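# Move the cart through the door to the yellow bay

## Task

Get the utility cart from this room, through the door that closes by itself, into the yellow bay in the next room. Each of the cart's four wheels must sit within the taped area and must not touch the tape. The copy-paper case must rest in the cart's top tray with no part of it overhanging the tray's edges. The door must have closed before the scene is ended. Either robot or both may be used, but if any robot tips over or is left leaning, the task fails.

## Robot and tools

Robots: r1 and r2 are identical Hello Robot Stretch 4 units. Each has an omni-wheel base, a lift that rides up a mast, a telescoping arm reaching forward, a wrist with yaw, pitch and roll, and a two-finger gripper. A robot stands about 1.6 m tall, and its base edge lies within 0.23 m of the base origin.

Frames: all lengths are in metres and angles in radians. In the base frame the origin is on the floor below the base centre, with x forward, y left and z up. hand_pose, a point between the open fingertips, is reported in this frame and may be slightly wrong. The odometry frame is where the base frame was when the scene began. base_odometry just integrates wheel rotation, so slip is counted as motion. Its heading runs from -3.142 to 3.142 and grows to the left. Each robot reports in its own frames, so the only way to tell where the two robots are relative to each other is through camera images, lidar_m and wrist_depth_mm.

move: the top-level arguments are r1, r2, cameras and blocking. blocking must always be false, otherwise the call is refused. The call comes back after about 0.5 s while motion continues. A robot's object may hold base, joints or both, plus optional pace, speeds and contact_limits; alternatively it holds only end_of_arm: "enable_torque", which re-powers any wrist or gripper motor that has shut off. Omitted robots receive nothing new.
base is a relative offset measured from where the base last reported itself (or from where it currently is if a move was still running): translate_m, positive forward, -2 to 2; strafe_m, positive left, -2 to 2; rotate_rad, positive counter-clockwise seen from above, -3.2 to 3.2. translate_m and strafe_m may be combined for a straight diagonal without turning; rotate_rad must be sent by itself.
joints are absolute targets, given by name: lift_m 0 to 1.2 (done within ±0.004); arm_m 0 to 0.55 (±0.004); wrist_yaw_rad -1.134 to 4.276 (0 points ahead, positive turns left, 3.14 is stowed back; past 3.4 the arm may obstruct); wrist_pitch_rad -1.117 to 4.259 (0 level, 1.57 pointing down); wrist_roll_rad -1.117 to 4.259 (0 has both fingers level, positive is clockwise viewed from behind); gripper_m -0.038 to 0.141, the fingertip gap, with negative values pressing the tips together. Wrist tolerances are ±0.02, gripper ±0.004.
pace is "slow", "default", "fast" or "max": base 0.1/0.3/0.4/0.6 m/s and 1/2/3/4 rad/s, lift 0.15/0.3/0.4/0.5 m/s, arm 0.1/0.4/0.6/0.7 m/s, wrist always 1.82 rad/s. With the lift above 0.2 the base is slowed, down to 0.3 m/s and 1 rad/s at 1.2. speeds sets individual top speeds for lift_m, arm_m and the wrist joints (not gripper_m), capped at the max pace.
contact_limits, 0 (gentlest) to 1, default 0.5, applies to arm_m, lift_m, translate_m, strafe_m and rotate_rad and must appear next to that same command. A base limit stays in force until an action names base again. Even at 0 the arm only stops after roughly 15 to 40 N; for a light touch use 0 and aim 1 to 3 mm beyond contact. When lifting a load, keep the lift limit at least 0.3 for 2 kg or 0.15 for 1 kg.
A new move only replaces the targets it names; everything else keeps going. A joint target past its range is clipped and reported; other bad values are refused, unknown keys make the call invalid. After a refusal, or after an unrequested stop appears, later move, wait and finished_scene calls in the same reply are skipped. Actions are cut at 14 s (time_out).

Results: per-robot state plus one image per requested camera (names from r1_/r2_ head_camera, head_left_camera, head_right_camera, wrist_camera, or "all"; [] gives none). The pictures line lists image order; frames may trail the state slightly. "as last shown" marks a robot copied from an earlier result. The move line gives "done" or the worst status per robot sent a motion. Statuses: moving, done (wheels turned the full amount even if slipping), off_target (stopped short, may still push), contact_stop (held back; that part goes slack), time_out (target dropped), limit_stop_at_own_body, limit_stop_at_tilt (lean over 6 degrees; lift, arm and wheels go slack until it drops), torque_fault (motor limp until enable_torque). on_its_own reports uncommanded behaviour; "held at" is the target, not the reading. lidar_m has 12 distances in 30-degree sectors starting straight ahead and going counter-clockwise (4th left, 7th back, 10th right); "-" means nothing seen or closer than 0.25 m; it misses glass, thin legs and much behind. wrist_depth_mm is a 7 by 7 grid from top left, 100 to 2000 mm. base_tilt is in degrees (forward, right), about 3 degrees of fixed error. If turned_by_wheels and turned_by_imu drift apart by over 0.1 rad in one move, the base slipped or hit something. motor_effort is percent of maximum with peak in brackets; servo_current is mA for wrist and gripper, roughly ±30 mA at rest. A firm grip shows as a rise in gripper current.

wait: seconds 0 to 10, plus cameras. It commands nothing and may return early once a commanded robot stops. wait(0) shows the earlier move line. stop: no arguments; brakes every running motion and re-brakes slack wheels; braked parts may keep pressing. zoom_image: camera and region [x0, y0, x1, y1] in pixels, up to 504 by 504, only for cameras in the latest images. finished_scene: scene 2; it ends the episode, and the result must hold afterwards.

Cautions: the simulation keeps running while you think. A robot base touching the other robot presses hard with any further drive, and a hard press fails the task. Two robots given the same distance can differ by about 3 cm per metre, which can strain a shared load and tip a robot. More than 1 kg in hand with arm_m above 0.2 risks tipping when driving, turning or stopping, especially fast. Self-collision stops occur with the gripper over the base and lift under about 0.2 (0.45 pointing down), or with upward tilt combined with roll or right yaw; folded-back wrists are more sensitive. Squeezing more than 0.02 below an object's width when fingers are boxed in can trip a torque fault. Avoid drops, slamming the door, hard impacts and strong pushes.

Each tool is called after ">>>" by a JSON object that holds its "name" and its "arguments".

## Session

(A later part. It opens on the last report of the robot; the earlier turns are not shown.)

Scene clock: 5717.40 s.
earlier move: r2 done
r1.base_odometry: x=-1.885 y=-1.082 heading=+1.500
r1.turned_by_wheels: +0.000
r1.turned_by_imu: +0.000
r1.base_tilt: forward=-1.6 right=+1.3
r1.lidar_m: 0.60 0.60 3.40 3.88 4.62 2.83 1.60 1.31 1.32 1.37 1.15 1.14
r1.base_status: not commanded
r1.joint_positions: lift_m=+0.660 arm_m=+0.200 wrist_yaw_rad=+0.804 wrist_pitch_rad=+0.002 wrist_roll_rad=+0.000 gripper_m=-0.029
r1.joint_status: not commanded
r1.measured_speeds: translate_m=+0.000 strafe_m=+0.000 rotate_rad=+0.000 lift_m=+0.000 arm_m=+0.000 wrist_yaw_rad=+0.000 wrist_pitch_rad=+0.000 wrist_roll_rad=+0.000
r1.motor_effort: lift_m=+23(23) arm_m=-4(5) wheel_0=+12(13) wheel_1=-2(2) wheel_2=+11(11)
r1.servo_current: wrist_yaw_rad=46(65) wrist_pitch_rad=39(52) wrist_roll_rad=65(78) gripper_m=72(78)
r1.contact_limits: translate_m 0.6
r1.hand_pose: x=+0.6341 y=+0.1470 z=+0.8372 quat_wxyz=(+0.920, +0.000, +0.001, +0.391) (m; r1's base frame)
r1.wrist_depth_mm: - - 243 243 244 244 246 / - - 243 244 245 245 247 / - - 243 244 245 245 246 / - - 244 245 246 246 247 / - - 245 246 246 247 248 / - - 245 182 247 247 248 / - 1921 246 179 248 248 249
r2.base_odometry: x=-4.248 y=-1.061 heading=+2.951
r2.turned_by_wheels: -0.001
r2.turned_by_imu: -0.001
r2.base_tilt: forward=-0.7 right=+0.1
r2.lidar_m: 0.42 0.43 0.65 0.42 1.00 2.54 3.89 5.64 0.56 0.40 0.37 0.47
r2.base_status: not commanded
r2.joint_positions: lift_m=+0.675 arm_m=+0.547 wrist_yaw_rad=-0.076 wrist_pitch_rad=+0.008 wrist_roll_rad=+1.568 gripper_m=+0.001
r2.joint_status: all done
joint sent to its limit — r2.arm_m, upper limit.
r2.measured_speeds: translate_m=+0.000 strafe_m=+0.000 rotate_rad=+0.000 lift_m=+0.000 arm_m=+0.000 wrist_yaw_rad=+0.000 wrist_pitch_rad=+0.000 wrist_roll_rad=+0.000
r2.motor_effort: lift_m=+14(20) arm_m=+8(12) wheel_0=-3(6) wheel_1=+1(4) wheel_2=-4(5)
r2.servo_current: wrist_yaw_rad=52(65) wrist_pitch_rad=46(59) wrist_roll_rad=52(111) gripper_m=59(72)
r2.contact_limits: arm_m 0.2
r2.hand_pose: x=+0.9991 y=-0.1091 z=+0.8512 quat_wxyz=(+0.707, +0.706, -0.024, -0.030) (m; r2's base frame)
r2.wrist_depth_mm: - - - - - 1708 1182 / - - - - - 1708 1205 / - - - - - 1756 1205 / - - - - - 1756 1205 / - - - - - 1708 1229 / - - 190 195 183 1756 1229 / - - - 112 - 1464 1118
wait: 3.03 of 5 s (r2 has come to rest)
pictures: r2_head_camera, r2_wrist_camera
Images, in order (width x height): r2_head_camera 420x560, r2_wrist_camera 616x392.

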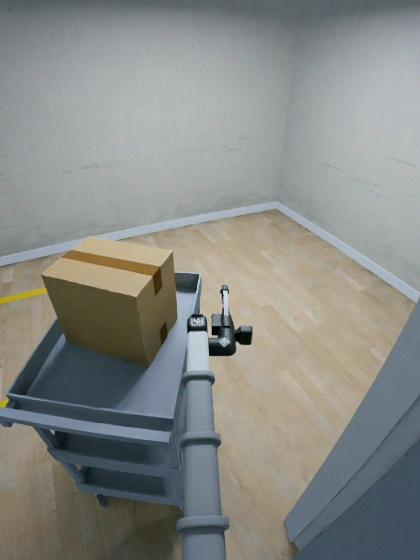

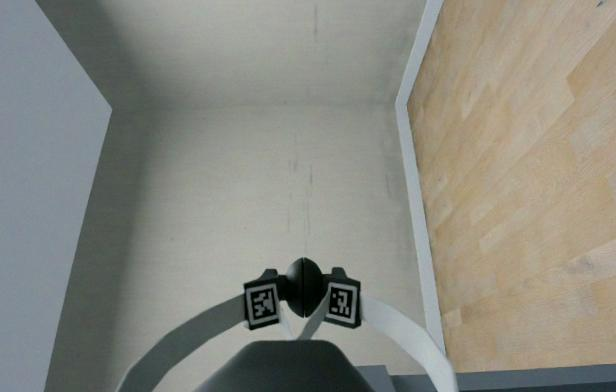

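>>> {"name": "move", "arguments": {"blocking": false, "cameras": [], "r2": {"joints": {"lift_m": 0.79}, "contact_limits": {"lift_m": 0.3}}}}

>>> {"name": "wait", "arguments": {"seconds": 3, "cameras": []}}

>>> {"name": "move", "arguments": {"blocking": false, "cameras": [], "r2": {"joints": {"wrist_pitch_rad": 0.55}}}}

>>> {"name": "wait", "arguments": {"seconds": 3, "cameras": ["r2_head_camera", "r2_wrist_camera"]}}

>>> {"name": "zoom_image", "arguments": {"camera": "r2_head_camera", "region": [80, 220, 380, 520]}}

Scene clock: 5754.47 s.
move: r2 moving
r1.base_odometry: x=-1.885 y=-1.082 heading=+1.500
r1.turned_by_wheels: +0.000
r1.turned_by_imu: +0.000
r1.base_tilt: forward=-1.6 right=+1.3
r1.lidar_m: 0.58 0.61 3.40 3.91 4.62 2.86 1.56 1.32 1.28 1.35 1.16 1.15
r1.base_status: not commanded
r1.joint_positions: lift_m=+0.660 arm_m=+0.200 wrist_yaw_rad=+0.804 wrist_pitch_rad=+0.002 wrist_roll_rad=+0.000 gripper_m=-0.029
r1.joint_status: not commanded
r1.measured_speeds: translate_m=+0.000 strafe_m=+0.000 rotate_rad=+0.000 lift_m=+0.000 arm_m=+0.000 wrist_yaw_rad=+0.000 wrist_pitch_rad=+0.000 wrist_roll_rad=+0.000
r1.motor_effort: lift_m=+23(23) arm_m=-4(5) wheel_0=+12(13) wheel_1=-2(2) wheel_2=+11(11)
r1.servo_current: wrist_yaw_rad=46(72) wrist_pitch_rad=39(46) wrist_roll_rad=46(65) gripper_m=72(78)
r1.contact_limits: translate_m 0.6
r1.hand_pose: x=+0.6341 y=+0.1470 z=+0.8372 quat_wxyz=(+0.920, +0.000, +0.001, +0.391) (m; r1's base frame)
r1.wrist_depth_mm: - - 242 243 244 245 245 / - - 243 244 244 245 246 / - - 244 245 246 246 247 / - - 244 245 246 247 247 / - - 245 246 247 247 248 / - - 245 182 246 247 249 / - 1983 246 179 247 248 249
r2.base_odometry: x=-4.248 y=-1.061 heading=+2.951
r2.turned_by_wheels: +0.000
r2.turned_by_imu: +0.000
r2.base_tilt: forward=-0.7 right=+0.1
r2.lidar_m: 0.39 0.40 0.68 0.42 1.03 2.53 3.89 5.66 0.52 0.41 0.37 0.48
r2.base_status: not commanded
r2.joint_positions: lift_m=+0.713 arm_m=+0.547 wrist_yaw_rad=-0.076 wrist_pitch_rad=+0.008 wrist_roll_rad=+1.568 gripper_m=+0.001
r2.joint_status: lift_m moving
r2.measured_speeds: translate_m=+0.000 strafe_m=+0.000 rotate_rad=+0.000 lift_m=+0.146 arm_m=+0.000 wrist_yaw_rad=+0.000 wrist_pitch_rad=+0.000 wrist_roll_rad=+0.000
r2.motor_effort: lift_m=+22(25) arm_m=+7(8) wheel_0=-3(3) wheel_1=+1(1) wheel_2=-4(4)
r2.servo_current: wrist_yaw_rad=46(59) wrist_pitch_rad=46(52) wrist_roll_rad=39(59) gripper_m=65(65)
r2.contact_limits: arm_m 0.2; lift_m 0.3
r2.hand_pose: x=+0.9991 y=-0.1091 z=+0.8887 quat_wxyz=(+0.707, +0.706, -0.024, -0.030) (m; r2's base frame)
r2.wrist_depth_mm: - - - - - 1808 1205 / - - - - - 1808 1229 / - - - - - 1863 1229 / - - - - - 1808 1255 / - - - - - 1863 1255 / - - 190 195 185 1863 1229 / - - - 112 - 1576 1182
pictures: none
No camera images: "cameras" was empty.

Scene clock: 5755.50 s.
earlier move: r2 done
r1.base_odometry: x=-1.885 y=-1.082 heading=+1.500
r1.turned_by_wheels: +0.000
r1.turned_by_imu: +0.000
r1.base_tilt: forward=-1.6 right=+1.3
r1.lidar_m: 0.57 0.59 3.38 3.88 4.65 2.84 1.55 1.31 1.31 1.38 1.15 1.15
r1.base_status: not commanded
r1.joint_positions: lift_m=+0.660 arm_m=+0.200 wrist_yaw_rad=+0.804 wrist_pitch_rad=+0.002 wrist_roll_rad=+0.000 gripper_m=-0.029
r1.joint_status: not commanded
r1.measured_speeds: translate_m=+0.000 strafe_m=+0.000 rotate_rad=+0.000 lift_m=+0.000 arm_m=+0.000 wrist_yaw_rad=+0.000 wrist_pitch_rad=+0.000 wrist_roll_rad=+0.000
r1.motor_effort: lift_m=+23(23) arm_m=-5(5) wheel_0=+12(13) wheel_1=-2(2) wheel_2=+11(11)
r1.servo_current: wrist_yaw_rad=59(72) wrist_pitch_rad=46(46) wrist_roll_rad=39(65) gripper_m=65(78)
r1.contact_limits: translate_m 0.6
r1.hand_pose: x=+0.6341 y=+0.1470 z=+0.8372 quat_wxyz=(+0.920, +0.000, +0.001, +0.391) (m; r1's base frame)
r1.wrist_depth_mm: - - 242 244 244 245 245 / - - 243 244 245 245 246 / - - 244 245 246 246 248 / - - 244 245 246 246 248 / - - 244 246 247 247 248 / - - 245 182 247 247 248 / - 1921 246 179 247 248 249
r2.base_odometry: x=-4.248 y=-1.061 heading=+2.951
r2.turned_by_wheels: +0.000
r2.turned_by_imu: +0.000
r2.base_tilt: forward=-0.7 right=+0.1
r2.lidar_m: 0.40 0.42 0.67 0.42 1.04 2.54 3.89 5.67 0.54 0.42 0.39 0.49
r2.base_status: not commanded
r2.joint_positions: lift_m=+0.790 arm_m=+0.547 wrist_yaw_rad=-0.076 wrist_pitch_rad=+0.008 wrist_roll_rad=+1.568 gripper_m=+0.001
r2.joint_status: all done
r2.measured_speeds: translate_m=+0.000 strafe_m=+0.000 rotate_rad=+0.000 lift_m=+0.000 arm_m=+0.000 wrist_yaw_rad=+0.000 wrist_pitch_rad=+0.000 wrist_roll_rad=+0.000
r2.motor_effort: lift_m=+21(25) arm_m=+8(8) wheel_0=-3(3) wheel_1=+1(1) wheel_2=-4(4)
r2.servo_current: wrist_yaw_rad=59(59) wrist_pitch_rad=52(52) wrist_roll_rad=46(59) gripper_m=65(65)
r2.contact_limits: arm_m 0.2; lift_m 0.3
r2.hand_pose: x=+0.9991 y=-0.1091 z=+0.9656 quat_wxyz=(+0.707, +0.706, -0.024, -0.030) (m; r2's base frame)
r2.wrist_depth_mm: - - - - - 1921 1366 / - - - - - - 1366 / - - - - - 1983 1366 / - - - - - 1983 1366 / - - - - - - 1366 / - - 189 194 184 - 1397 / - - - 112 - - 1281
wait: 1.03 of 3 s (r2 has come to rest)
pictures: none
No camera images: "cameras" was empty.

Scene clock: 5756.00 s.
move: r2 moving
r1.base_odometry: x=-1.885 y=-1.082 heading=+1.500
r1.turned_by_wheels: +0.000
r1.turned_by_imu: +0.000
r1.base_tilt: forward=-1.6 right=+1.3
r1.lidar_m: 0.59 0.58 3.39 3.88 4.62 2.85 1.55 1.31 1.32 1.39 1.15 1.13
r1.base_status: not commanded
r1.joint_positions: lift_m=+0.660 arm_m=+0.200 wrist_yaw_rad=+0.804 wrist_pitch_rad=+0.002 wrist_roll_rad=+0.000 gripper_m=-0.029
r1.joint_status: not commanded
r1.measured_speeds: translate_m=+0.000 strafe_m=+0.000 rotate_rad=+0.000 lift_m=+0.000 arm_m=+0.000 wrist_yaw_rad=+0.000 wrist_pitch_rad=+0.000 wrist_roll_rad=+0.000
r1.motor_effort: lift_m=+23(23) arm_m=-4(5) wheel_0=+12(13) wheel_1=-2(2) wheel_2=+11(11)
r1.servo_current: wrist_yaw_rad=39(59) wrist_pitch_rad=39(46) wrist_roll_rad=39(59) gripper_m=78(78)
r1.contact_limits: translate_m 0.6
r1.hand_pose: x=+0.6341 y=+0.1470 z=+0.8372 quat_wxyz=(+0.920, +0.000, +0.001, +0.391) (m; r1's base frame)
r1.wrist_depth_mm: - - 243 243 245 244 245 / - - 243 245 245 245 246 / - - 243 245 245 246 246 / - - 244 244 246 247 247 / - - 246 246 246 248 248 / - - 244 182 247 248 248 / - 1921 246 179 247 248 249
r2.base_odometry: x=-4.248 y=-1.061 heading=+2.951
r2.turned_by_wheels: +0.000
r2.turned_by_imu: +0.000
r2.base_tilt: forward=-0.6 right=+0.1
r2.lidar_m: 0.38 0.43 0.68 0.41 1.05 2.55 3.90 5.66 0.53 0.39 0.39 0.50
r2.base_status: not commanded
r2.joint_positions: lift_m=+0.790 arm_m=+0.547 wrist_yaw_rad=-0.076 wrist_pitch_rad=+0.501 wrist_roll_rad=+1.568 gripper_m=+0.001
r2.joint_status: wrist_pitch_rad moving
r2.measured_speeds: translate_m=+0.000 strafe_m=+0.000 rotate_rad=+0.000 lift_m=+0.000 arm_m=+0.000 wrist_yaw_rad=+0.000 wrist_pitch_rad=+0.894 wrist_roll_rad=+0.000
r2.motor_effort: lift_m=+21(22) arm_m=+8(8) wheel_0=-2(3) wheel_1=+1(1) wheel_2=-4(4)
r2.servo_current: wrist_yaw_rad=52(59) wrist_pitch_rad=0(111) wrist_roll_rad=46(59) gripper_m=59(65)
r2.contact_limits: arm_m 0.2; lift_m 0.3
r2.hand_pose: x=+0.9638 y=-0.1064 z=+0.8295 quat_wxyz=(+0.679, +0.690, +0.149, -0.201) (m; r2's base frame)
r2.wrist_depth_mm: - - - - 1397 1042 866 / - - - - 1397 1060 866 / - - - - 1397 1060 878 / - - - - 1397 1078 891 / - - - 1983 1397 1078 866 / - - 190 195 185 1118 - / - - - 112 - - -
pictures: none
No camera images: "cameras" was empty.

Scene clock: 5756.43 s.
earlier move: r2 done
r1.base_odometry: x=-1.885 y=-1.082 heading=+1.500
r1.turned_by_wheels: +0.000
r1.turned_by_imu: +0.000
r1.base_tilt: forward=-1.6 right=+1.3
r1.lidar_m: 0.59 0.59 3.39 3.89 4.62 2.86 1.57 1.30 1.32 1.40 1.16 1.15
r1.base_status: not commanded
r1.joint_positions: lift_m=+0.660 arm_m=+0.200 wrist_yaw_rad=+0.804 wrist_pitch_rad=+0.002 wrist_roll_rad=+0.000 gripper_m=-0.029
r1.joint_status: not commanded
r1.measured_speeds: translate_m=+0.000 strafe_m=+0.000 rotate_rad=+0.000 lift_m=+0.000 arm_m=+0.000 wrist_yaw_rad=+0.000 wrist_pitch_rad=+0.000 wrist_roll_rad=+0.000
r1.motor_effort: lift_m=+23(23) arm_m=-4(5) wheel_0=+13(13) wheel_1=-1(2) wheel_2=+11(11)
r1.servo_current: wrist_yaw_rad=46(65) wrist_pitch_rad=39(52) wrist_roll_rad=59(59) gripper_m=65(78)
r1.contact_limits: translate_m 0.6
r1.hand_pose: x=+0.6341 y=+0.1470 z=+0.8372 quat_wxyz=(+0.920, +0.000, +0.001, +0.391) (m; r1's base frame)
r1.wrist_depth_mm: - - 243 243 245 246 246 / - - 243 243 245 245 246 / - - 243 245 245 245 247 / - - 245 245 245 246 247 / - - 245 245 246 247 248 / - - 245 182 247 248 248 / - 1921 246 179 247 248 248
r2.base_odometry: x=-4.248 y=-1.061 heading=+2.951
r2.turned_by_wheels: +0.000
r2.turned_by_imu: +0.000
r2.base_tilt: forward=-0.7 right=+0.1
r2.lidar_m: 0.41 0.42 0.68 0.41 1.06 2.54 3.91 5.65 0.54 0.39 0.38 0.48
r2.base_status: not commanded
r2.joint_positions: lift_m=+0.790 arm_m=+0.547 wrist_yaw_rad=-0.076 wrist_pitch_rad=+0.548 wrist_roll_rad=+1.568 gripper_m=+0.001
r2.joint_status: all done
r2.measured_speeds: translate_m=+0.000 strafe_m=+0.000 rotate_rad=+0.000 lift_m=+0.000 arm_m=+0.000 wrist_yaw_rad=+0.000 wrist_pitch_rad=+0.000 wrist_roll_rad=+0.000
r2.motor_effort: lift_m=+21(22) arm_m=+8(8) wheel_0=-2(3) wheel_1=+1(1) wheel_2=-4(4)
r2.servo_current: wrist_yaw_rad=52(59) wrist_pitch_rad=39(111) wrist_roll_rad=52(59) gripper_m=59(72)
r2.contact_limits: arm_m 0.2; lift_m 0.3
r2.hand_pose: x=+0.9570 y=-0.1059 z=+0.8178 quat_wxyz=(+0.674, +0.687, +0.165, -0.217) (m; r2's base frame)
r2.wrist_depth_mm: - - - 1808 1281 991 831 / - - - 1808 1308 1008 831 / - - - 1808 1308 1008 820 / - - - 1756 1281 1025 820 / - - - 1756 1281 1008 842 / - - 189 194 184 - - / - - - 112 - - -
wait: 0.43 of 3 s (r2 has come to rest)
pictures: r2_head_camera, r2_wrist_camera
Images, in order (width x height): r2_head_camera 420x560, r2_wrist_camera 616x392.

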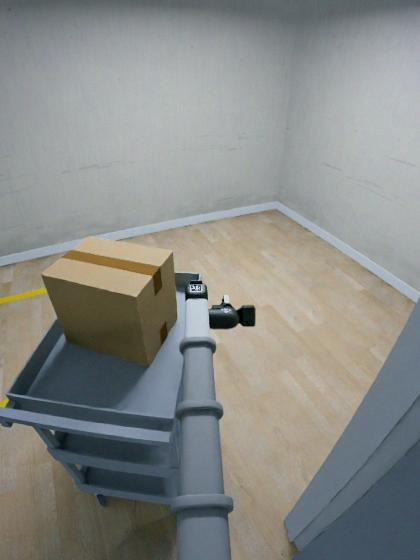

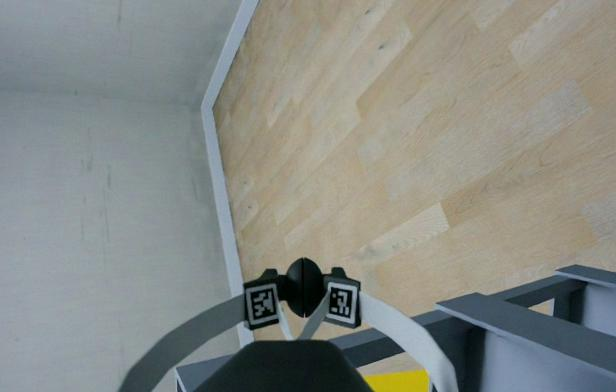

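Scaled by 1.680 from the camera's 420x560 image, which has a finer 1200x1600 frame.

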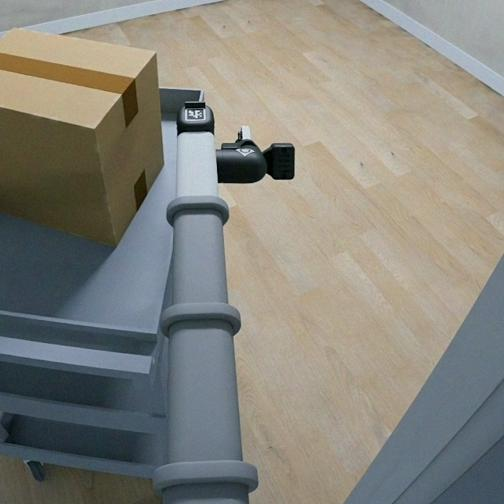

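>>> {"name": "move", "arguments": {"blocking": false, "cameras": [], "r2": {"joints": {"wrist_yaw_rad": 0.4}, "speeds": {"wrist_yaw_rad": 0.4}}}}

>>> {"name": "wait", "arguments": {"seconds": 3, "cameras": []}}

>>> {"name": "move", "arguments": {"blocking": false, "cameras": [], "r2": {"base": {"strafe_m": 0.12}, "pace": "slow", "contact_limits": {"strafe_m": 0.6}}}}

>>> {"name": "wait", "arguments": {"seconds": 4, "cameras": ["r2_head_camera", "r2_wrist_camera"]}}

>>> {"name": "zoom_image", "arguments": {"camera": "r2_head_camera", "region": [80, 220, 380, 520]}}

Scene clock: 5820.83 s.
move: r2 moving
r1.base_odometry: x=-1.885 y=-1.082 heading=+1.500
r1.turned_by_wheels: +0.000
r1.turned_by_imu: +0.000
r1.base_tilt: forward=-1.6 right=+1.3
r1.lidar_m: 0.54 0.61 3.39 3.89 4.60 2.82 1.57 1.31 1.31 1.36 1.14 1.14
r1.base_status: not commanded
r1.joint_positions: lift_m=+0.660 arm_m=+0.200 wrist_yaw_rad=+0.804 wrist_pitch_rad=+0.002 wrist_roll_rad=+0.000 gripper_m=-0.029
r1.joint_status: not commanded
r1.measured_speeds: translate_m=+0.000 strafe_m=+0.000 rotate_rad=+0.000 lift_m=+0.000 arm_m=+0.000 wrist_yaw_rad=+0.000 wrist_pitch_rad=+0.000 wrist_roll_rad=+0.000
r1.motor_effort: lift_m=+23(23) arm_m=-5(5) wheel_0=+12(13) wheel_1=-2(2) wheel_2=+11(11)
r1.servo_current: wrist_yaw_rad=46(65) wrist_pitch_rad=46(52) wrist_roll_rad=46(52) gripper_m=72(78)
r1.contact_limits: translate_m 0.6
r1.hand_pose: x=+0.6341 y=+0.1470 z=+0.8372 quat_wxyz=(+0.920, +0.000, +0.001, +0.391) (m; r1's base frame)
r1.wrist_depth_mm: - - 242 243 244 245 246 / - - 243 244 245 245 246 / - - 243 245 245 246 247 / - - 244 245 246 246 247 / - - 246 245 246 247 247 / - - 245 182 246 248 248 / - 1921 246 179 247 248 249
r2.base_odometry: x=-4.248 y=-1.061 heading=+2.951
r2.turned_by_wheels: +0.000
r2.turned_by_imu: +0.000
r2.base_tilt: forward=-0.6 right=+0.1
r2.lidar_m: 0.35 0.41 0.65 0.42 1.05 2.52 3.86 5.66 0.52 0.40 0.38 0.50
r2.base_status: not commanded
r2.joint_positions: lift_m=+0.790 arm_m=+0.547 wrist_yaw_rad=+0.089 wrist_pitch_rad=+0.548 wrist_roll_rad=+1.568 gripper_m=+0.001
r2.joint_status: wrist_yaw_rad moving
r2.measured_speeds: translate_m=+0.000 strafe_m=+0.000 rotate_rad=+0.000 lift_m=+0.000 arm_m=+0.000 wrist_yaw_rad=+0.402 wrist_pitch_rad=+0.000 wrist_roll_rad=+0.000
r2.motor_effort: lift_m=+21(22) arm_m=+7(8) wheel_0=-3(3) wheel_1=+1(2) wheel_2=-4(4)
r2.servo_current: wrist_yaw_rad=52(91) wrist_pitch_rad=39(46) wrist_roll_rad=46(59) gripper_m=59(65)
r2.contact_limits: arm_m 0.2; lift_m 0.3
r2.hand_pose: x=+0.9712 y=-0.0652 z=+0.8177 quat_wxyz=(+0.689, +0.671, +0.222, -0.160) (m; r2's base frame)
r2.wrist_depth_mm: - - - 1863 1308 976 820 / - - - 1756 1308 991 831 / - - - 1756 1281 1008 831 / - - - 1863 1255 1025 854 / - - - 1756 1281 1025 820 / - - 187 193 174 - - / - - - 112 - - -
pictures: none
No camera images: "cameras" was empty.

Scene clock: 5822.20 s.
earlier move: r2 off_target
r1.base_odometry: x=-1.885 y=-1.082 heading=+1.500
r1.turned_by_wheels: +0.000
r1.turned_by_imu: +0.000
r1.base_tilt: forward=-1.6 right=+1.2
r1.lidar_m: 0.58 0.59 3.40 3.92 4.62 2.82 1.57 1.30 1.32 1.36 1.15 1.15
r1.base_status: not commanded
r1.joint_positions: lift_m=+0.660 arm_m=+0.200 wrist_yaw_rad=+0.804 wrist_pitch_rad=+0.002 wrist_roll_rad=+0.000 gripper_m=-0.029
r1.joint_status: not commanded
r1.measured_speeds: translate_m=+0.000 strafe_m=+0.000 rotate_rad=+0.000 lift_m=+0.000 arm_m=+0.000 wrist_yaw_rad=+0.000 wrist_pitch_rad=+0.000 wrist_roll_rad=+0.000
r1.motor_effort: lift_m=+23(23) arm_m=-4(5) wheel_0=+12(13) wheel_1=-2(2) wheel_2=+11(11)
r1.servo_current: wrist_yaw_rad=46(78) wrist_pitch_rad=46(52) wrist_roll_rad=52(65) gripper_m=72(85)
r1.contact_limits: translate_m 0.6
r1.hand_pose: x=+0.6341 y=+0.1470 z=+0.8372 quat_wxyz=(+0.920, +0.000, +0.001, +0.391) (m; r1's base frame)
r1.wrist_depth_mm: - - 243 243 244 245 246 / - - 243 244 245 245 246 / - - 244 244 245 246 247 / - - 244 245 245 247 247 / - - 245 246 247 247 248 / - - 244 183 246 248 248 / - 1863 246 179 247 249 248
r2.base_odometry: x=-4.248 y=-1.061 heading=+2.949
r2.turned_by_wheels: -0.002
r2.turned_by_imu: -0.002
r2.base_tilt: forward=-0.7 right=+0.1
r2.lidar_m: 0.43 0.42 0.68 0.43 1.04 2.53 3.86 5.64 0.54 0.40 0.38 0.49
r2.base_status: not commanded
r2.joint_positions: lift_m=+0.790 arm_m=+0.547 wrist_yaw_rad=+0.369 wrist_pitch_rad=+0.548 wrist_roll_rad=+1.569 gripper_m=+0.001
r2.joint_status: wrist_yaw_rad off_target (ended at +0.369, target +0.400)
r2.measured_speeds: translate_m=+0.000 strafe_m=+0.000 rotate_rad=+0.000 lift_m=+0.000 arm_m=+0.000 wrist_yaw_rad=+0.000 wrist_pitch_rad=+0.000 wrist_roll_rad=+0.000
r2.on_its_own: wrist_yaw_rad is at rest, and its servo_current (202 mA) is outside its rest range (0 to 104 mA)
r2.motor_effort: lift_m=+21(22) arm_m=+7(8) wheel_0=-13(13) wheel_1=-6(6) wheel_2=-9(9)
r2.servo_current: wrist_yaw_rad=202(377) wrist_pitch_rad=39(46) wrist_roll_rad=46(59) gripper_m=65(65)
r2.contact_limits: arm_m 0.2; lift_m 0.3
r2.hand_pose: x=+0.9793 y=+0.0071 z=+0.8176 quat_wxyz=(+0.705, +0.633, +0.313, -0.063) (m; r2's base frame)
r2.wrist_depth_mm: - - - 1756 1281 1008 831 / - - - 1808 1308 991 842 / - - - 1863 1281 991 831 / - - - 1756 1308 1008 854 / - - - 220 - - - / - - 177 193 175 - - / - - - 112 - - -
wait: 1.37 of 3 s (r2 has come to rest)
pictures: none
No camera images: "cameras" was empty.

Scene clock: 5822.70 s.
move: r2 moving
r1.base_odometry: x=-1.885 y=-1.082 heading=+1.500
r1.turned_by_wheels: +0.000
r1.turned_by_imu: +0.000
r1.base_tilt: forward=-1.6 right=+1.2
r1.lidar_m: 0.55 0.61 3.40 3.88 4.62 2.88 1.57 1.30 1.31 1.37 1.17 1.14
r1.base_status: not commanded
r1.joint_positions: lift_m=+0.660 arm_m=+0.200 wrist_yaw_rad=+0.804 wrist_pitch_rad=+0.002 wrist_roll_rad=+0.000 gripper_m=-0.029
r1.joint_status: not commanded
r1.measured_speeds: translate_m=+0.000 strafe_m=+0.000 rotate_rad=+0.000 lift_m=+0.000 arm_m=+0.000 wrist_yaw_rad=+0.000 wrist_pitch_rad=+0.000 wrist_roll_rad=+0.000
r1.motor_effort: lift_m=+23(23) arm_m=-4(5) wheel_0=+12(13) wheel_1=-2(2) wheel_2=+11(11)
r1.servo_current: wrist_yaw_rad=59(65) wrist_pitch_rad=46(46) wrist_roll_rad=39(59) gripper_m=72(78)
r1.contact_limits: translate_m 0.6
r1.hand_pose: x=+0.6341 y=+0.1470 z=+0.8372 quat_wxyz=(+0.920, +0.000, +0.001, +0.391) (m; r1's base frame)
r1.wrist_depth_mm: - - 242 243 244 245 245 / - - 243 244 245 245 247 / - - 244 245 246 246 247 / - - 245 245 246 246 247 / - - 246 246 247 247 247 / - - 245 182 247 248 248 / - 1983 245 179 247 248 249
r2.base_odometry: x=-4.251 y=-1.075 heading=+2.946
r2.turned_by_wheels: -0.003
r2.turned_by_imu: -0.004
r2.base_tilt: forward=-0.7 right=+0.1
r2.lidar_m: 0.37 0.43 0.65 0.42 0.88 2.51 3.82 5.66 0.55 0.43 0.39 0.49
r2.base_status: strafe_m moving
r2.joint_positions: lift_m=+0.790 arm_m=+0.547 wrist_yaw_rad=+0.370 wrist_pitch_rad=+0.548 wrist_roll_rad=+1.569 gripper_m=+0.001
r2.joint_status: not commanded
r2.measured_speeds: translate_m=+0.000 strafe_m=+0.057 rotate_rad=-0.004 lift_m=+0.000 arm_m=+0.000 wrist_yaw_rad=+0.000 wrist_pitch_rad=+0.000 wrist_roll_rad=+0.000
r2.motor_effort: lift_m=+21(21) arm_m=+7(7) wheel_0=-27(27) wheel_1=-3(5) wheel_2=-9(9)
r2.servo_current: wrist_yaw_rad=202(228) wrist_pitch_rad=46(46) wrist_roll_rad=46(52) gripper_m=59(65)
r2.contact_limits: arm_m 0.2; lift_m 0.3; strafe_m 0.6
r2.hand_pose: x=+0.9793 y=+0.0076 z=+0.8176 quat_wxyz=(+0.705, +0.633, +0.314, -0.062) (m; r2's base frame)
r2.wrist_depth_mm: - - - 1756 1255 991 842 / - - - 1808 1308 1008 820 / - - - 1863 1308 991 831 / - - - 1863 1308 1008 831 / - - - 213 - - - / - - 177 193 176 - - / - - - 112 200 - -
pictures: none
No camera images: "cameras" was empty.

Scene clock: 5824.53 s.
earlier move: r2 done
r1.base_odometry: x=-1.885 y=-1.082 heading=+1.500
r1.turned_by_wheels: +0.000
r1.turned_by_imu: +0.000
r1.base_tilt: forward=-1.6 right=+1.2
r1.lidar_m: 0.58 0.60 3.40 3.89 4.63 2.87 1.57 1.31 1.31 1.39 1.16 1.16
r1.base_status: not commanded
r1.joint_positions: lift_m=+0.660 arm_m=+0.200 wrist_yaw_rad=+0.804 wrist_pitch_rad=+0.002 wrist_roll_rad=+0.000 gripper_m=-0.029
r1.joint_status: not commanded
r1.measured_speeds: translate_m=+0.000 strafe_m=+0.000 rotate_rad=+0.000 lift_m=+0.000 arm_m=+0.000 wrist_yaw_rad=+0.000 wrist_pitch_rad=+0.000 wrist_roll_rad=+0.000
r1.motor_effort: lift_m=+23(23) arm_m=-4(5) wheel_0=+12(13) wheel_1=-2(2) wheel_2=+11(11)
r1.servo_current: wrist_yaw_rad=39(72) wrist_pitch_rad=46(52) wrist_roll_rad=26(59) gripper_m=72(78)
r1.contact_limits: translate_m 0.6
r1.hand_pose: x=+0.6341 y=+0.1470 z=+0.8372 quat_wxyz=(+0.920, +0.000, +0.001, +0.391) (m; r1's base frame)
r1.wrist_depth_mm: - - 242 243 244 245 247 / - - 243 244 244 245 246 / - - 244 244 245 246 247 / - - 244 245 246 246 247 / - - 245 246 246 247 248 / - - 246 182 247 247 248 / - 1863 246 179 247 249 249
r2.base_odometry: x=-4.271 y=-1.178 heading=+2.948
r2.turned_by_wheels: +0.003
r2.turned_by_imu: +0.001
r2.base_tilt: forward=-0.6 right=+0.1
r2.lidar_m: 0.46 0.50 2.81 0.30 0.63 2.42 3.69 5.70 0.67 0.52 0.48 2.71
r2.base_status: done
r2.joint_positions: lift_m=+0.790 arm_m=+0.547 wrist_yaw_rad=+0.397 wrist_pitch_rad=+0.548 wrist_roll_rad=+1.569 gripper_m=+0.001
r2.joint_status: not commanded
r2.measured_speeds: translate_m=+0.000 strafe_m=+0.000 rotate_rad=+0.000 lift_m=+0.000 arm_m=+0.000 wrist_yaw_rad=+0.000 wrist_pitch_rad=+0.000 wrist_roll_rad=+0.000
r2.on_its_own: wrist_yaw_rad moved +0.027 to your old target +0.400
r2.motor_effort: lift_m=+21(21) arm_m=+6(7) wheel_0=-4(35) wheel_1=+2(6) wheel_2=-7(12)
r2.servo_current: wrist_yaw_rad=46(228) wrist_pitch_rad=39(46) wrist_roll_rad=46(59) gripper_m=59(65)
r2.contact_limits: arm_m 0.2; lift_m 0.3; strafe_m 0.6
r2.hand_pose: x=+0.9790 y=+0.0146 z=+0.8176 quat_wxyz=(+0.706, +0.629, +0.322, -0.053) (m; r2's base frame)
r2.wrist_depth_mm: - - - 1808 1229 991 820 / - - - 1808 1255 976 820 / - - - 1808 1281 1008 831 / - - - 1863 1336 991 778 / - - - 336 - - - / - - 177 193 174 - - / - - - 112 196 - -
wait: 1.83 of 4 s (r2 has come to rest)
pictures: r2_head_camera, r2_wrist_camera
Images, in order (width x height): r2_head_camera 420x560, r2_wrist_camera 616x392.

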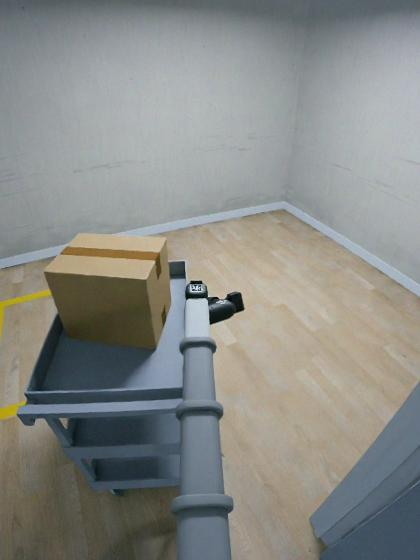

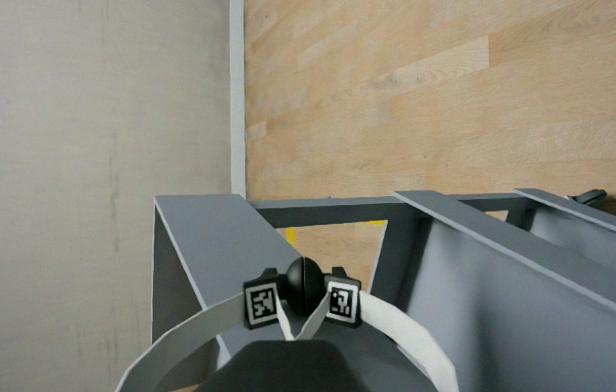

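Scaled by 1.680 from the camera's 420x560 image, which has a finer 1200x1600 frame.

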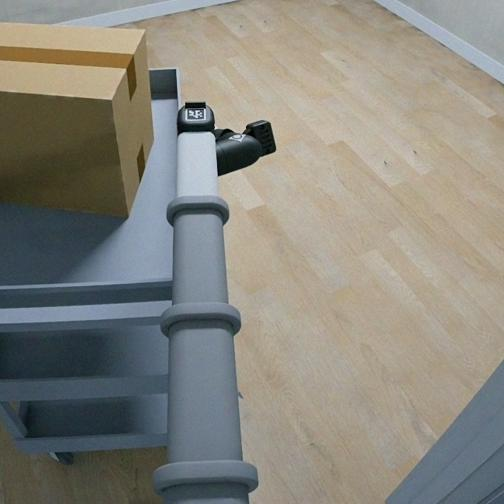

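>>> {"name": "wait", "arguments": {"seconds": 0.5, "cameras": ["r2_head_camera", "r2_wrist_camera"]}}

>>> {"name": "zoom_image", "arguments": {"camera": "r2_head_camera", "region": [0, 220, 300, 520]}}

Scene clock: 5835.93 s.
r1.base_odometry: x=-1.885 y=-1.082 heading=+1.500
r1.turned_by_wheels: +0.000
r1.turned_by_imu: +0.000
r1.base_tilt: forward=-1.6 right=+1.2
r1.lidar_m: 0.57 0.59 3.40 3.89 4.61 2.84 1.55 1.30 1.32 1.37 1.17 1.14
r1.base_status: not commanded
r1.joint_positions: lift_m=+0.660 arm_m=+0.200 wrist_yaw_rad=+0.804 wrist_pitch_rad=+0.002 wrist_roll_rad=+0.000 gripper_m=-0.029
r1.joint_status: not commanded
r1.measured_speeds: translate_m=+0.000 strafe_m=+0.000 rotate_rad=+0.000 lift_m=+0.000 arm_m=+0.000 wrist_yaw_rad=+0.000 wrist_pitch_rad=+0.000 wrist_roll_rad=+0.000
r1.motor_effort: lift_m=+23(23) arm_m=-5(5) wheel_0=+13(13) wheel_1=-1(2) wheel_2=+11(11)
r1.servo_current: wrist_yaw_rad=59(72) wrist_pitch_rad=46(52) wrist_roll_rad=52(59) gripper_m=65(78)
r1.contact_limits: translate_m 0.6
r1.hand_pose: x=+0.6341 y=+0.1470 z=+0.8372 quat_wxyz=(+0.920, +0.000, +0.001, +0.391) (m; r1's base frame)
r1.wrist_depth_mm: - - 242 243 244 245 245 / - - 244 244 246 246 246 / - - 243 244 245 246 246 / - - 244 245 246 246 247 / - - 245 246 246 247 248 / - - 245 182 248 247 248 / - 1921 246 179 247 248 249
r2.base_odometry: x=-4.271 y=-1.178 heading=+2.948
r2.turned_by_wheels: +0.000
r2.turned_by_imu: +0.000
r2.base_tilt: forward=-0.6 right=+0.1
r2.lidar_m: 0.48 0.50 2.77 0.29 0.62 2.39 3.68 5.69 0.69 0.51 0.51 2.70
r2.base_status: done
r2.joint_positions: lift_m=+0.790 arm_m=+0.547 wrist_yaw_rad=+0.397 wrist_pitch_rad=+0.548 wrist_roll_rad=+1.569 gripper_m=+0.001
r2.joint_status: not commanded
r2.measured_speeds: translate_m=+0.000 strafe_m=+0.000 rotate_rad=+0.000 lift_m=+0.000 arm_m=+0.000 wrist_yaw_rad=+0.000 wrist_pitch_rad=+0.000 wrist_roll_rad=+0.000
r2.motor_effort: lift_m=+21(21) arm_m=+6(7) wheel_0=-5(35) wheel_1=+2(6) wheel_2=-7(12)
r2.servo_current: wrist_yaw_rad=59(228) wrist_pitch_rad=39(46) wrist_roll_rad=46(59) gripper_m=52(65)
r2.contact_limits: arm_m 0.2; lift_m 0.3; strafe_m 0.6
r2.hand_pose: x=+0.9790 y=+0.0146 z=+0.8176 quat_wxyz=(+0.706, +0.629, +0.322, -0.053) (m; r2's base frame)
r2.wrist_depth_mm: - - - 1808 1255 991 820 / - - - 1808 1281 991 842 / - - - 1808 1281 991 831 / - - - 1863 1336 991 798 / - - - 338 - - - / - - 176 193 175 - - / - - - 112 196 - -
wait: 0.50 s; at rest from the start
pictures: r2_head_camera, r2_wrist_camera
Images, in order (width x height): r2_head_camera 420x560, r2_wrist_camera 616x392.

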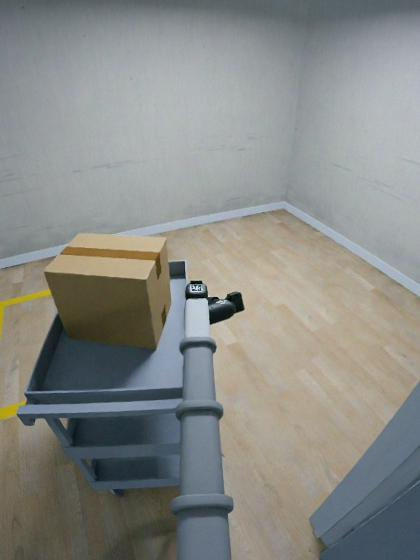

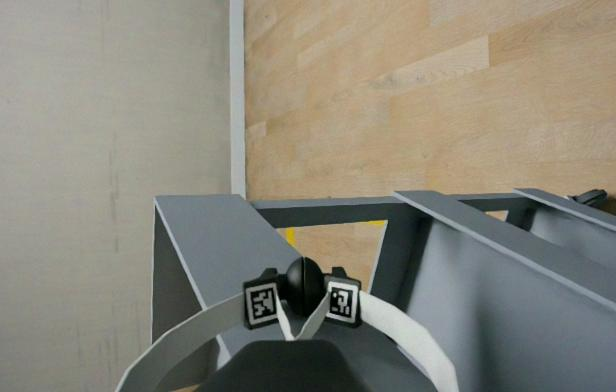

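Scaled by 1.680 from the camera's 420x560 image, which has a finer 1200x1600 frame.

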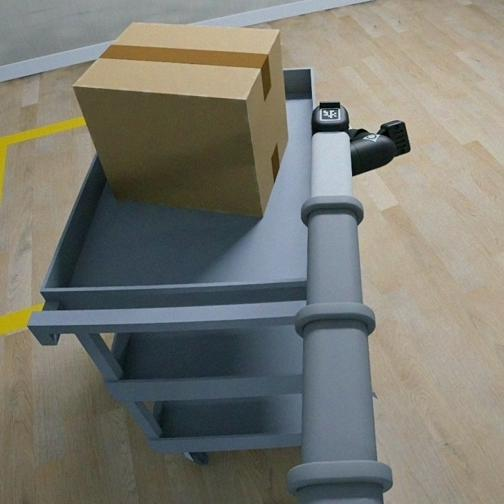

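>>> {"name": "move", "arguments": {"blocking": false, "cameras": [], "r2": {"base": {"translate_m": 0.08, "strafe_m": -0.12}, "pace": "slow", "contact_limits": {"translate_m": 0.3}}}}

>>> {"name": "wait", "arguments": {"seconds": 4, "cameras": []}}

>>> {"name": "move", "arguments": {"blocking": false, "cameras": [], "r2": {"base": {"rotate_rad": -0.25}, "pace": "slow", "contact_limits": {"rotate_rad": 0.3}}}}

>>> {"name": "wait", "arguments": {"seconds": 3, "cameras": ["r2_head_camera", "r2_wrist_camera"]}}

>>> {"name": "zoom_image", "arguments": {"camera": "r2_head_camera", "region": [0, 220, 300, 520]}}

Scene clock: 6034.57 s.
move: r2 moving
r1.base_odometry: x=-1.885 y=-1.082 heading=+1.500
r1.turned_by_wheels: +0.000
r1.turned_by_imu: +0.000
r1.base_tilt: forward=-1.6 right=+1.3
r1.lidar_m: 0.57 0.61 3.37 3.90 4.62 2.86 1.56 1.31 1.32 1.36 1.16 1.14
r1.base_status: not commanded
r1.joint_positions: lift_m=+0.660 arm_m=+0.200 wrist_yaw_rad=+0.804 wrist_pitch_rad=+0.002 wrist_roll_rad=+0.000 gripper_m=-0.029
r1.joint_status: not commanded
r1.measured_speeds: translate_m=+0.000 strafe_m=+0.000 rotate_rad=+0.000 lift_m=+0.000 arm_m=+0.000 wrist_yaw_rad=+0.000 wrist_pitch_rad=+0.000 wrist_roll_rad=+0.000
r1.motor_effort: lift_m=+23(23) arm_m=-4(5) wheel_0=+13(13) wheel_1=-2(2) wheel_2=+11(11)
r1.servo_current: wrist_yaw_rad=52(65) wrist_pitch_rad=39(46) wrist_roll_rad=59(59) gripper_m=72(85)
r1.contact_limits: translate_m 0.6
r1.hand_pose: x=+0.6341 y=+0.1470 z=+0.8372 quat_wxyz=(+0.920, +0.000, +0.001, +0.391) (m; r1's base frame)
r1.wrist_depth_mm: - - 242 244 244 245 246 / - - 244 244 245 246 246 / - - 244 245 245 246 246 / - - 244 245 246 247 247 / - - 244 246 246 247 248 / - - 245 182 246 248 249 / - 1921 245 179 247 248 248
r2.base_odometry: x=-4.276 y=-1.167 heading=+2.948
r2.turned_by_wheels: +0.000
r2.turned_by_imu: +0.000
r2.base_tilt: forward=-0.7 right=+0.0
r2.lidar_m: 0.48 0.48 2.82 0.31 0.59 2.44 3.71 5.70 0.68 0.50 0.48 2.71
r2.base_status: translate_m moving; strafe_m moving
r2.joint_positions: lift_m=+0.790 arm_m=+0.547 wrist_yaw_rad=+0.397 wrist_pitch_rad=+0.548 wrist_roll_rad=+1.569 gripper_m=+0.001
r2.joint_status: not commanded
r2.measured_speeds: translate_m=+0.026 strafe_m=-0.041 rotate_rad=+0.002 lift_m=+0.000 arm_m=+0.000 wrist_yaw_rad=+0.000 wrist_pitch_rad=+0.000 wrist_roll_rad=+0.000
r2.motor_effort: lift_m=+21(21) arm_m=+6(6) wheel_0=+3(9) wheel_1=-6(8) wheel_2=-8(11)
r2.servo_current: wrist_yaw_rad=39(52) wrist_pitch_rad=39(46) wrist_roll_rad=33(52) gripper_m=59(65)
r2.contact_limits: arm_m 0.2; lift_m 0.3; translate_m 0.3
r2.hand_pose: x=+0.9790 y=+0.0146 z=+0.8176 quat_wxyz=(+0.706, +0.629, +0.322, -0.053) (m; r2's base frame)
r2.wrist_depth_mm: - - - 1808 1281 976 809 / - - - 1808 1255 991 820 / - - - 1808 1308 1008 831 / - - - 1808 1281 976 809 / - - - 332 - - - / - - 177 192 174 - - / - - - 112 193 - -
pictures: none
No camera images: "cameras" was empty.

Scene clock: 6036.80 s.
earlier move: r2 done
r1.base_odometry: x=-1.885 y=-1.082 heading=+1.500
r1.turned_by_wheels: +0.000
r1.turned_by_imu: +0.000
r1.base_tilt: forward=-1.6 right=+1.2
r1.lidar_m: 0.58 0.60 3.39 3.93 4.63 2.83 1.59 1.29 1.30 1.40 1.17 1.16
r1.base_status: not commanded
r1.joint_positions: lift_m=+0.660 arm_m=+0.200 wrist_yaw_rad=+0.804 wrist_pitch_rad=+0.002 wrist_roll_rad=+0.000 gripper_m=-0.029
r1.joint_status: not commanded
r1.measured_speeds: translate_m=+0.000 strafe_m=+0.000 rotate_rad=+0.000 lift_m=+0.000 arm_m=+0.000 wrist_yaw_rad=+0.000 wrist_pitch_rad=+0.000 wrist_roll_rad=+0.000
r1.motor_effort: lift_m=+23(23) arm_m=-4(5) wheel_0=+13(13) wheel_1=-1(2) wheel_2=+11(11)
r1.servo_current: wrist_yaw_rad=59(78) wrist_pitch_rad=39(52) wrist_roll_rad=33(65) gripper_m=72(85)
r1.contact_limits: translate_m 0.6
r1.hand_pose: x=+0.6341 y=+0.1470 z=+0.8372 quat_wxyz=(+0.920, +0.000, +0.001, +0.391) (m; r1's base frame)
r1.wrist_depth_mm: - - 242 243 244 245 245 / - - 243 244 245 246 247 / - - 244 244 245 247 247 / - - 244 244 246 247 246 / - - 245 246 246 247 247 / - - 245 182 247 247 249 / - 1921 246 179 248 248 249
r2.base_odometry: x=-4.326 y=-1.045 heading=+2.948
r2.turned_by_wheels: +0.000
r2.turned_by_imu: +0.000
r2.base_tilt: forward=-0.6 right=+0.1
r2.lidar_m: 0.48 0.41 0.56 0.43 0.43 2.58 3.93 5.72 0.50 0.36 0.35 0.49
r2.base_status: done
r2.joint_positions: lift_m=+0.790 arm_m=+0.547 wrist_yaw_rad=+0.397 wrist_pitch_rad=+0.548 wrist_roll_rad=+1.569 gripper_m=+0.001
r2.joint_status: not commanded
r2.measured_speeds: translate_m=+0.000 strafe_m=+0.000 rotate_rad=+0.000 lift_m=+0.000 arm_m=+0.000 wrist_yaw_rad=+0.000 wrist_pitch_rad=+0.000 wrist_roll_rad=+0.000
r2.motor_effort: lift_m=+21(21) arm_m=+6(7) wheel_0=+5(9) wheel_1=-4(8) wheel_2=-7(11)
r2.servo_current: wrist_yaw_rad=52(59) wrist_pitch_rad=39(46) wrist_roll_rad=39(59) gripper_m=65(65)
r2.contact_limits: arm_m 0.2; lift_m 0.3; translate_m 0.3
r2.hand_pose: x=+0.9790 y=+0.0146 z=+0.8176 quat_wxyz=(+0.706, +0.629, +0.322, -0.053) (m; r2's base frame)
r2.wrist_depth_mm: - - - 1808 1255 991 831 / - - - 1808 1255 991 831 / - - - 1808 1281 1008 831 / - - - 1756 1281 1008 842 / - - - 1708 1366 1008 820 / - - 190 193 183 - - / - - - 112 - - -
wait: 2.23 of 4 s (r2 has come to rest)
pictures: none
No camera images: "cameras" was empty.

Scene clock: 6037.30 s.
move: r2 moving
r1.base_odometry: x=-1.885 y=-1.082 heading=+1.500
r1.turned_by_wheels: +0.000
r1.turned_by_imu: +0.000
r1.base_tilt: forward=-1.6 right=+1.2
r1.lidar_m: 0.56 0.61 3.39 3.88 4.63 2.84 1.55 1.31 1.33 1.41 1.14 1.14
r1.base_status: not commanded
r1.joint_positions: lift_m=+0.660 arm_m=+0.200 wrist_yaw_rad=+0.804 wrist_pitch_rad=+0.002 wrist_roll_rad=+0.000 gripper_m=-0.029
r1.joint_status: not commanded
r1.measured_speeds: translate_m=+0.000 strafe_m=+0.000 rotate_rad=+0.000 lift_m=+0.000 arm_m=+0.000 wrist_yaw_rad=+0.000 wrist_pitch_rad=+0.000 wrist_roll_rad=+0.000
r1.motor_effort: lift_m=+23(23) arm_m=-5(5) wheel_0=+12(13) wheel_1=-2(2) wheel_2=+11(11)
r1.servo_current: wrist_yaw_rad=59(65) wrist_pitch_rad=39(52) wrist_roll_rad=52(52) gripper_m=78(78)
r1.contact_limits: translate_m 0.6
r1.hand_pose: x=+0.6341 y=+0.1470 z=+0.8372 quat_wxyz=(+0.920, +0.000, +0.001, +0.391) (m; r1's base frame)
r1.wrist_depth_mm: - - 243 243 244 244 245 / - - 243 244 244 245 246 / - - 243 244 245 246 246 / - - 245 245 246 247 247 / - - 245 246 247 247 248 / - - 245 182 247 248 248 / - 1921 246 179 247 248 250
r2.base_odometry: x=-4.326 y=-1.045 heading=+2.823
r2.turned_by_wheels: -0.125
r2.turned_by_imu: -0.121
r2.base_tilt: forward=-0.6 right=+0.1
r2.lidar_m: 3.09 0.43 0.53 0.44 0.43 2.44 3.45 5.75 0.56 0.40 0.34 0.41
r2.base_status: rotate_rad moving
r2.joint_positions: lift_m=+0.790 arm_m=+0.547 wrist_yaw_rad=+0.398 wrist_pitch_rad=+0.548 wrist_roll_rad=+1.569 gripper_m=+0.001
r2.joint_status: not commanded
r2.measured_speeds: translate_m=+0.001 strafe_m=+0.000 rotate_rad=-0.488 lift_m=+0.000 arm_m=+0.000 wrist_yaw_rad=+0.000 wrist_pitch_rad=+0.000 wrist_roll_rad=+0.000
r2.motor_effort: lift_m=+21(21) arm_m=+6(6) wheel_0=+9(11) wheel_1=+9(10) wheel_2=+8(10)
r2.servo_current: wrist_yaw_rad=59(59) wrist_pitch_rad=39(46) wrist_roll_rad=46(46) gripper_m=65(65)
r2.contact_limits: arm_m 0.2; lift_m 0.3; rotate_rad 0.3
r2.hand_pose: x=+0.9790 y=+0.0147 z=+0.8176 quat_wxyz=(+0.706, +0.629, +0.322, -0.053) (m; r2's base frame)
r2.wrist_depth_mm: - - - 1808 1255 976 831 / - - - 1808 1308 991 831 / - - - 1863 1308 976 831 / - - - 1808 1281 1025 842 / - - - 1756 1336 1008 842 / - - 190 193 185 1025 809 / - - - 112 - - -
pictures: none
No camera images: "cameras" was empty.

Scene clock: 6038.17 s.
earlier move: r2 done
r1.base_odometry: x=-1.885 y=-1.082 heading=+1.500
r1.turned_by_wheels: +0.000
r1.turned_by_imu: +0.000
r1.base_tilt: forward=-1.6 right=+1.3
r1.lidar_m: 0.57 0.60 3.40 3.89 4.58 2.83 1.59 1.33 1.32 1.40 1.16 1.14
r1.base_status: not commanded
r1.joint_positions: lift_m=+0.660 arm_m=+0.200 wrist_yaw_rad=+0.804 wrist_pitch_rad=+0.002 wrist_roll_rad=+0.000 gripper_m=-0.029
r1.joint_status: not commanded
r1.measured_speeds: translate_m=+0.000 strafe_m=+0.000 rotate_rad=+0.000 lift_m=+0.000 arm_m=+0.000 wrist_yaw_rad=+0.000 wrist_pitch_rad=+0.000 wrist_roll_rad=+0.000
r1.motor_effort: lift_m=+23(23) arm_m=-5(5) wheel_0=+12(13) wheel_1=-2(2) wheel_2=+11(11)
r1.servo_current: wrist_yaw_rad=52(85) wrist_pitch_rad=39(52) wrist_roll_rad=33(72) gripper_m=72(78)
r1.contact_limits: translate_m 0.6
r1.hand_pose: x=+0.6341 y=+0.1470 z=+0.8372 quat_wxyz=(+0.920, +0.000, +0.001, +0.391) (m; r1's base frame)
r1.wrist_depth_mm: - - 243 244 245 244 246 / - - 244 244 244 246 246 / - - 244 245 245 246 247 / - - 244 245 245 246 247 / - - 246 246 246 248 247 / - - 245 182 247 248 248 / - 1983 246 179 247 248 249
r2.base_odometry: x=-4.326 y=-1.045 heading=+2.698
r2.turned_by_wheels: -0.124
r2.turned_by_imu: -0.121
r2.base_tilt: forward=-0.6 right=+0.1
r2.lidar_m: 2.99 0.41 0.49 0.45 0.42 2.41 3.05 5.73 0.65 0.39 0.35 0.37
r2.base_status: done
r2.joint_positions: lift_m=+0.790 arm_m=+0.547 wrist_yaw_rad=+0.398 wrist_pitch_rad=+0.548 wrist_roll_rad=+1.569 gripper_m=+0.001
r2.joint_status: not commanded
r2.measured_speeds: translate_m=+0.000 strafe_m=+0.000 rotate_rad=+0.000 lift_m=+0.000 arm_m=+0.000 wrist_yaw_rad=+0.000 wrist_pitch_rad=+0.000 wrist_roll_rad=+0.000
r2.motor_effort: lift_m=+21(21) arm_m=+6(6) wheel_0=+3(11) wheel_1=+4(10) wheel_2=+4(10)
r2.servo_current: wrist_yaw_rad=52(59) wrist_pitch_rad=39(46) wrist_roll_rad=39(65) gripper_m=59(65)
r2.contact_limits: arm_m 0.2; lift_m 0.3; rotate_rad 0.3
r2.hand_pose: x=+0.9790 y=+0.0147 z=+0.8176 quat_wxyz=(+0.706, +0.629, +0.322, -0.053) (m; r2's base frame)
r2.wrist_depth_mm: - - - 1756 1281 1008 820 / - - - 1756 1281 991 831 / - - - 1756 1281 1008 831 / - - - 1808 1255 1025 831 / - - - 1756 1308 1008 842 / - - 189 194 185 1008 842 / - - - 112 - 946 842
wait: 0.87 of 3 s (r2 has come to rest)
pictures: r2_head_camera, r2_wrist_camera
Images, in order (width x height): r2_head_camera 420x560, r2_wrist_camera 616x392.

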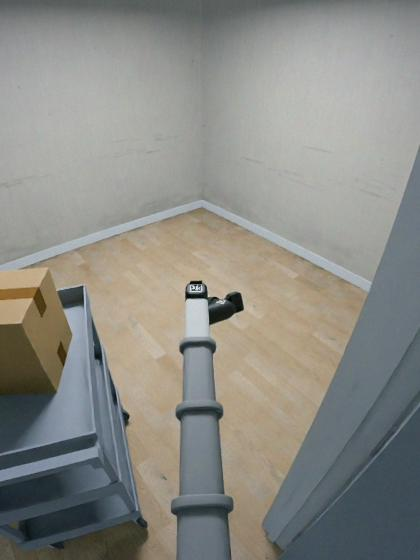

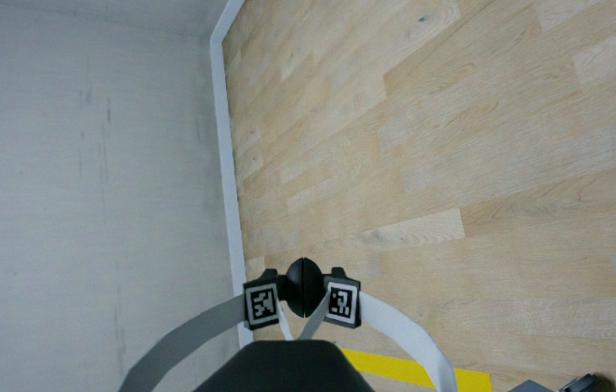

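Scaled by 1.680 from the camera's 420x560 image, which has a finer 1200x1600 frame.

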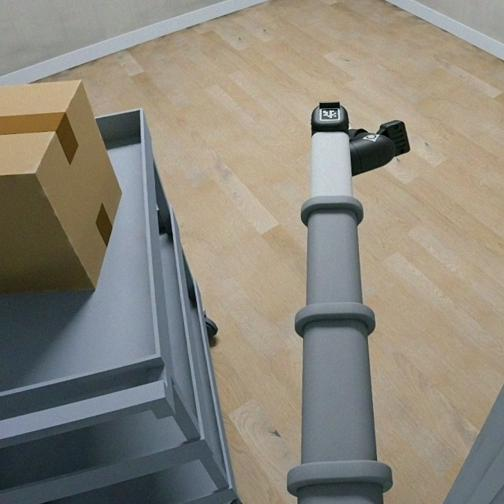

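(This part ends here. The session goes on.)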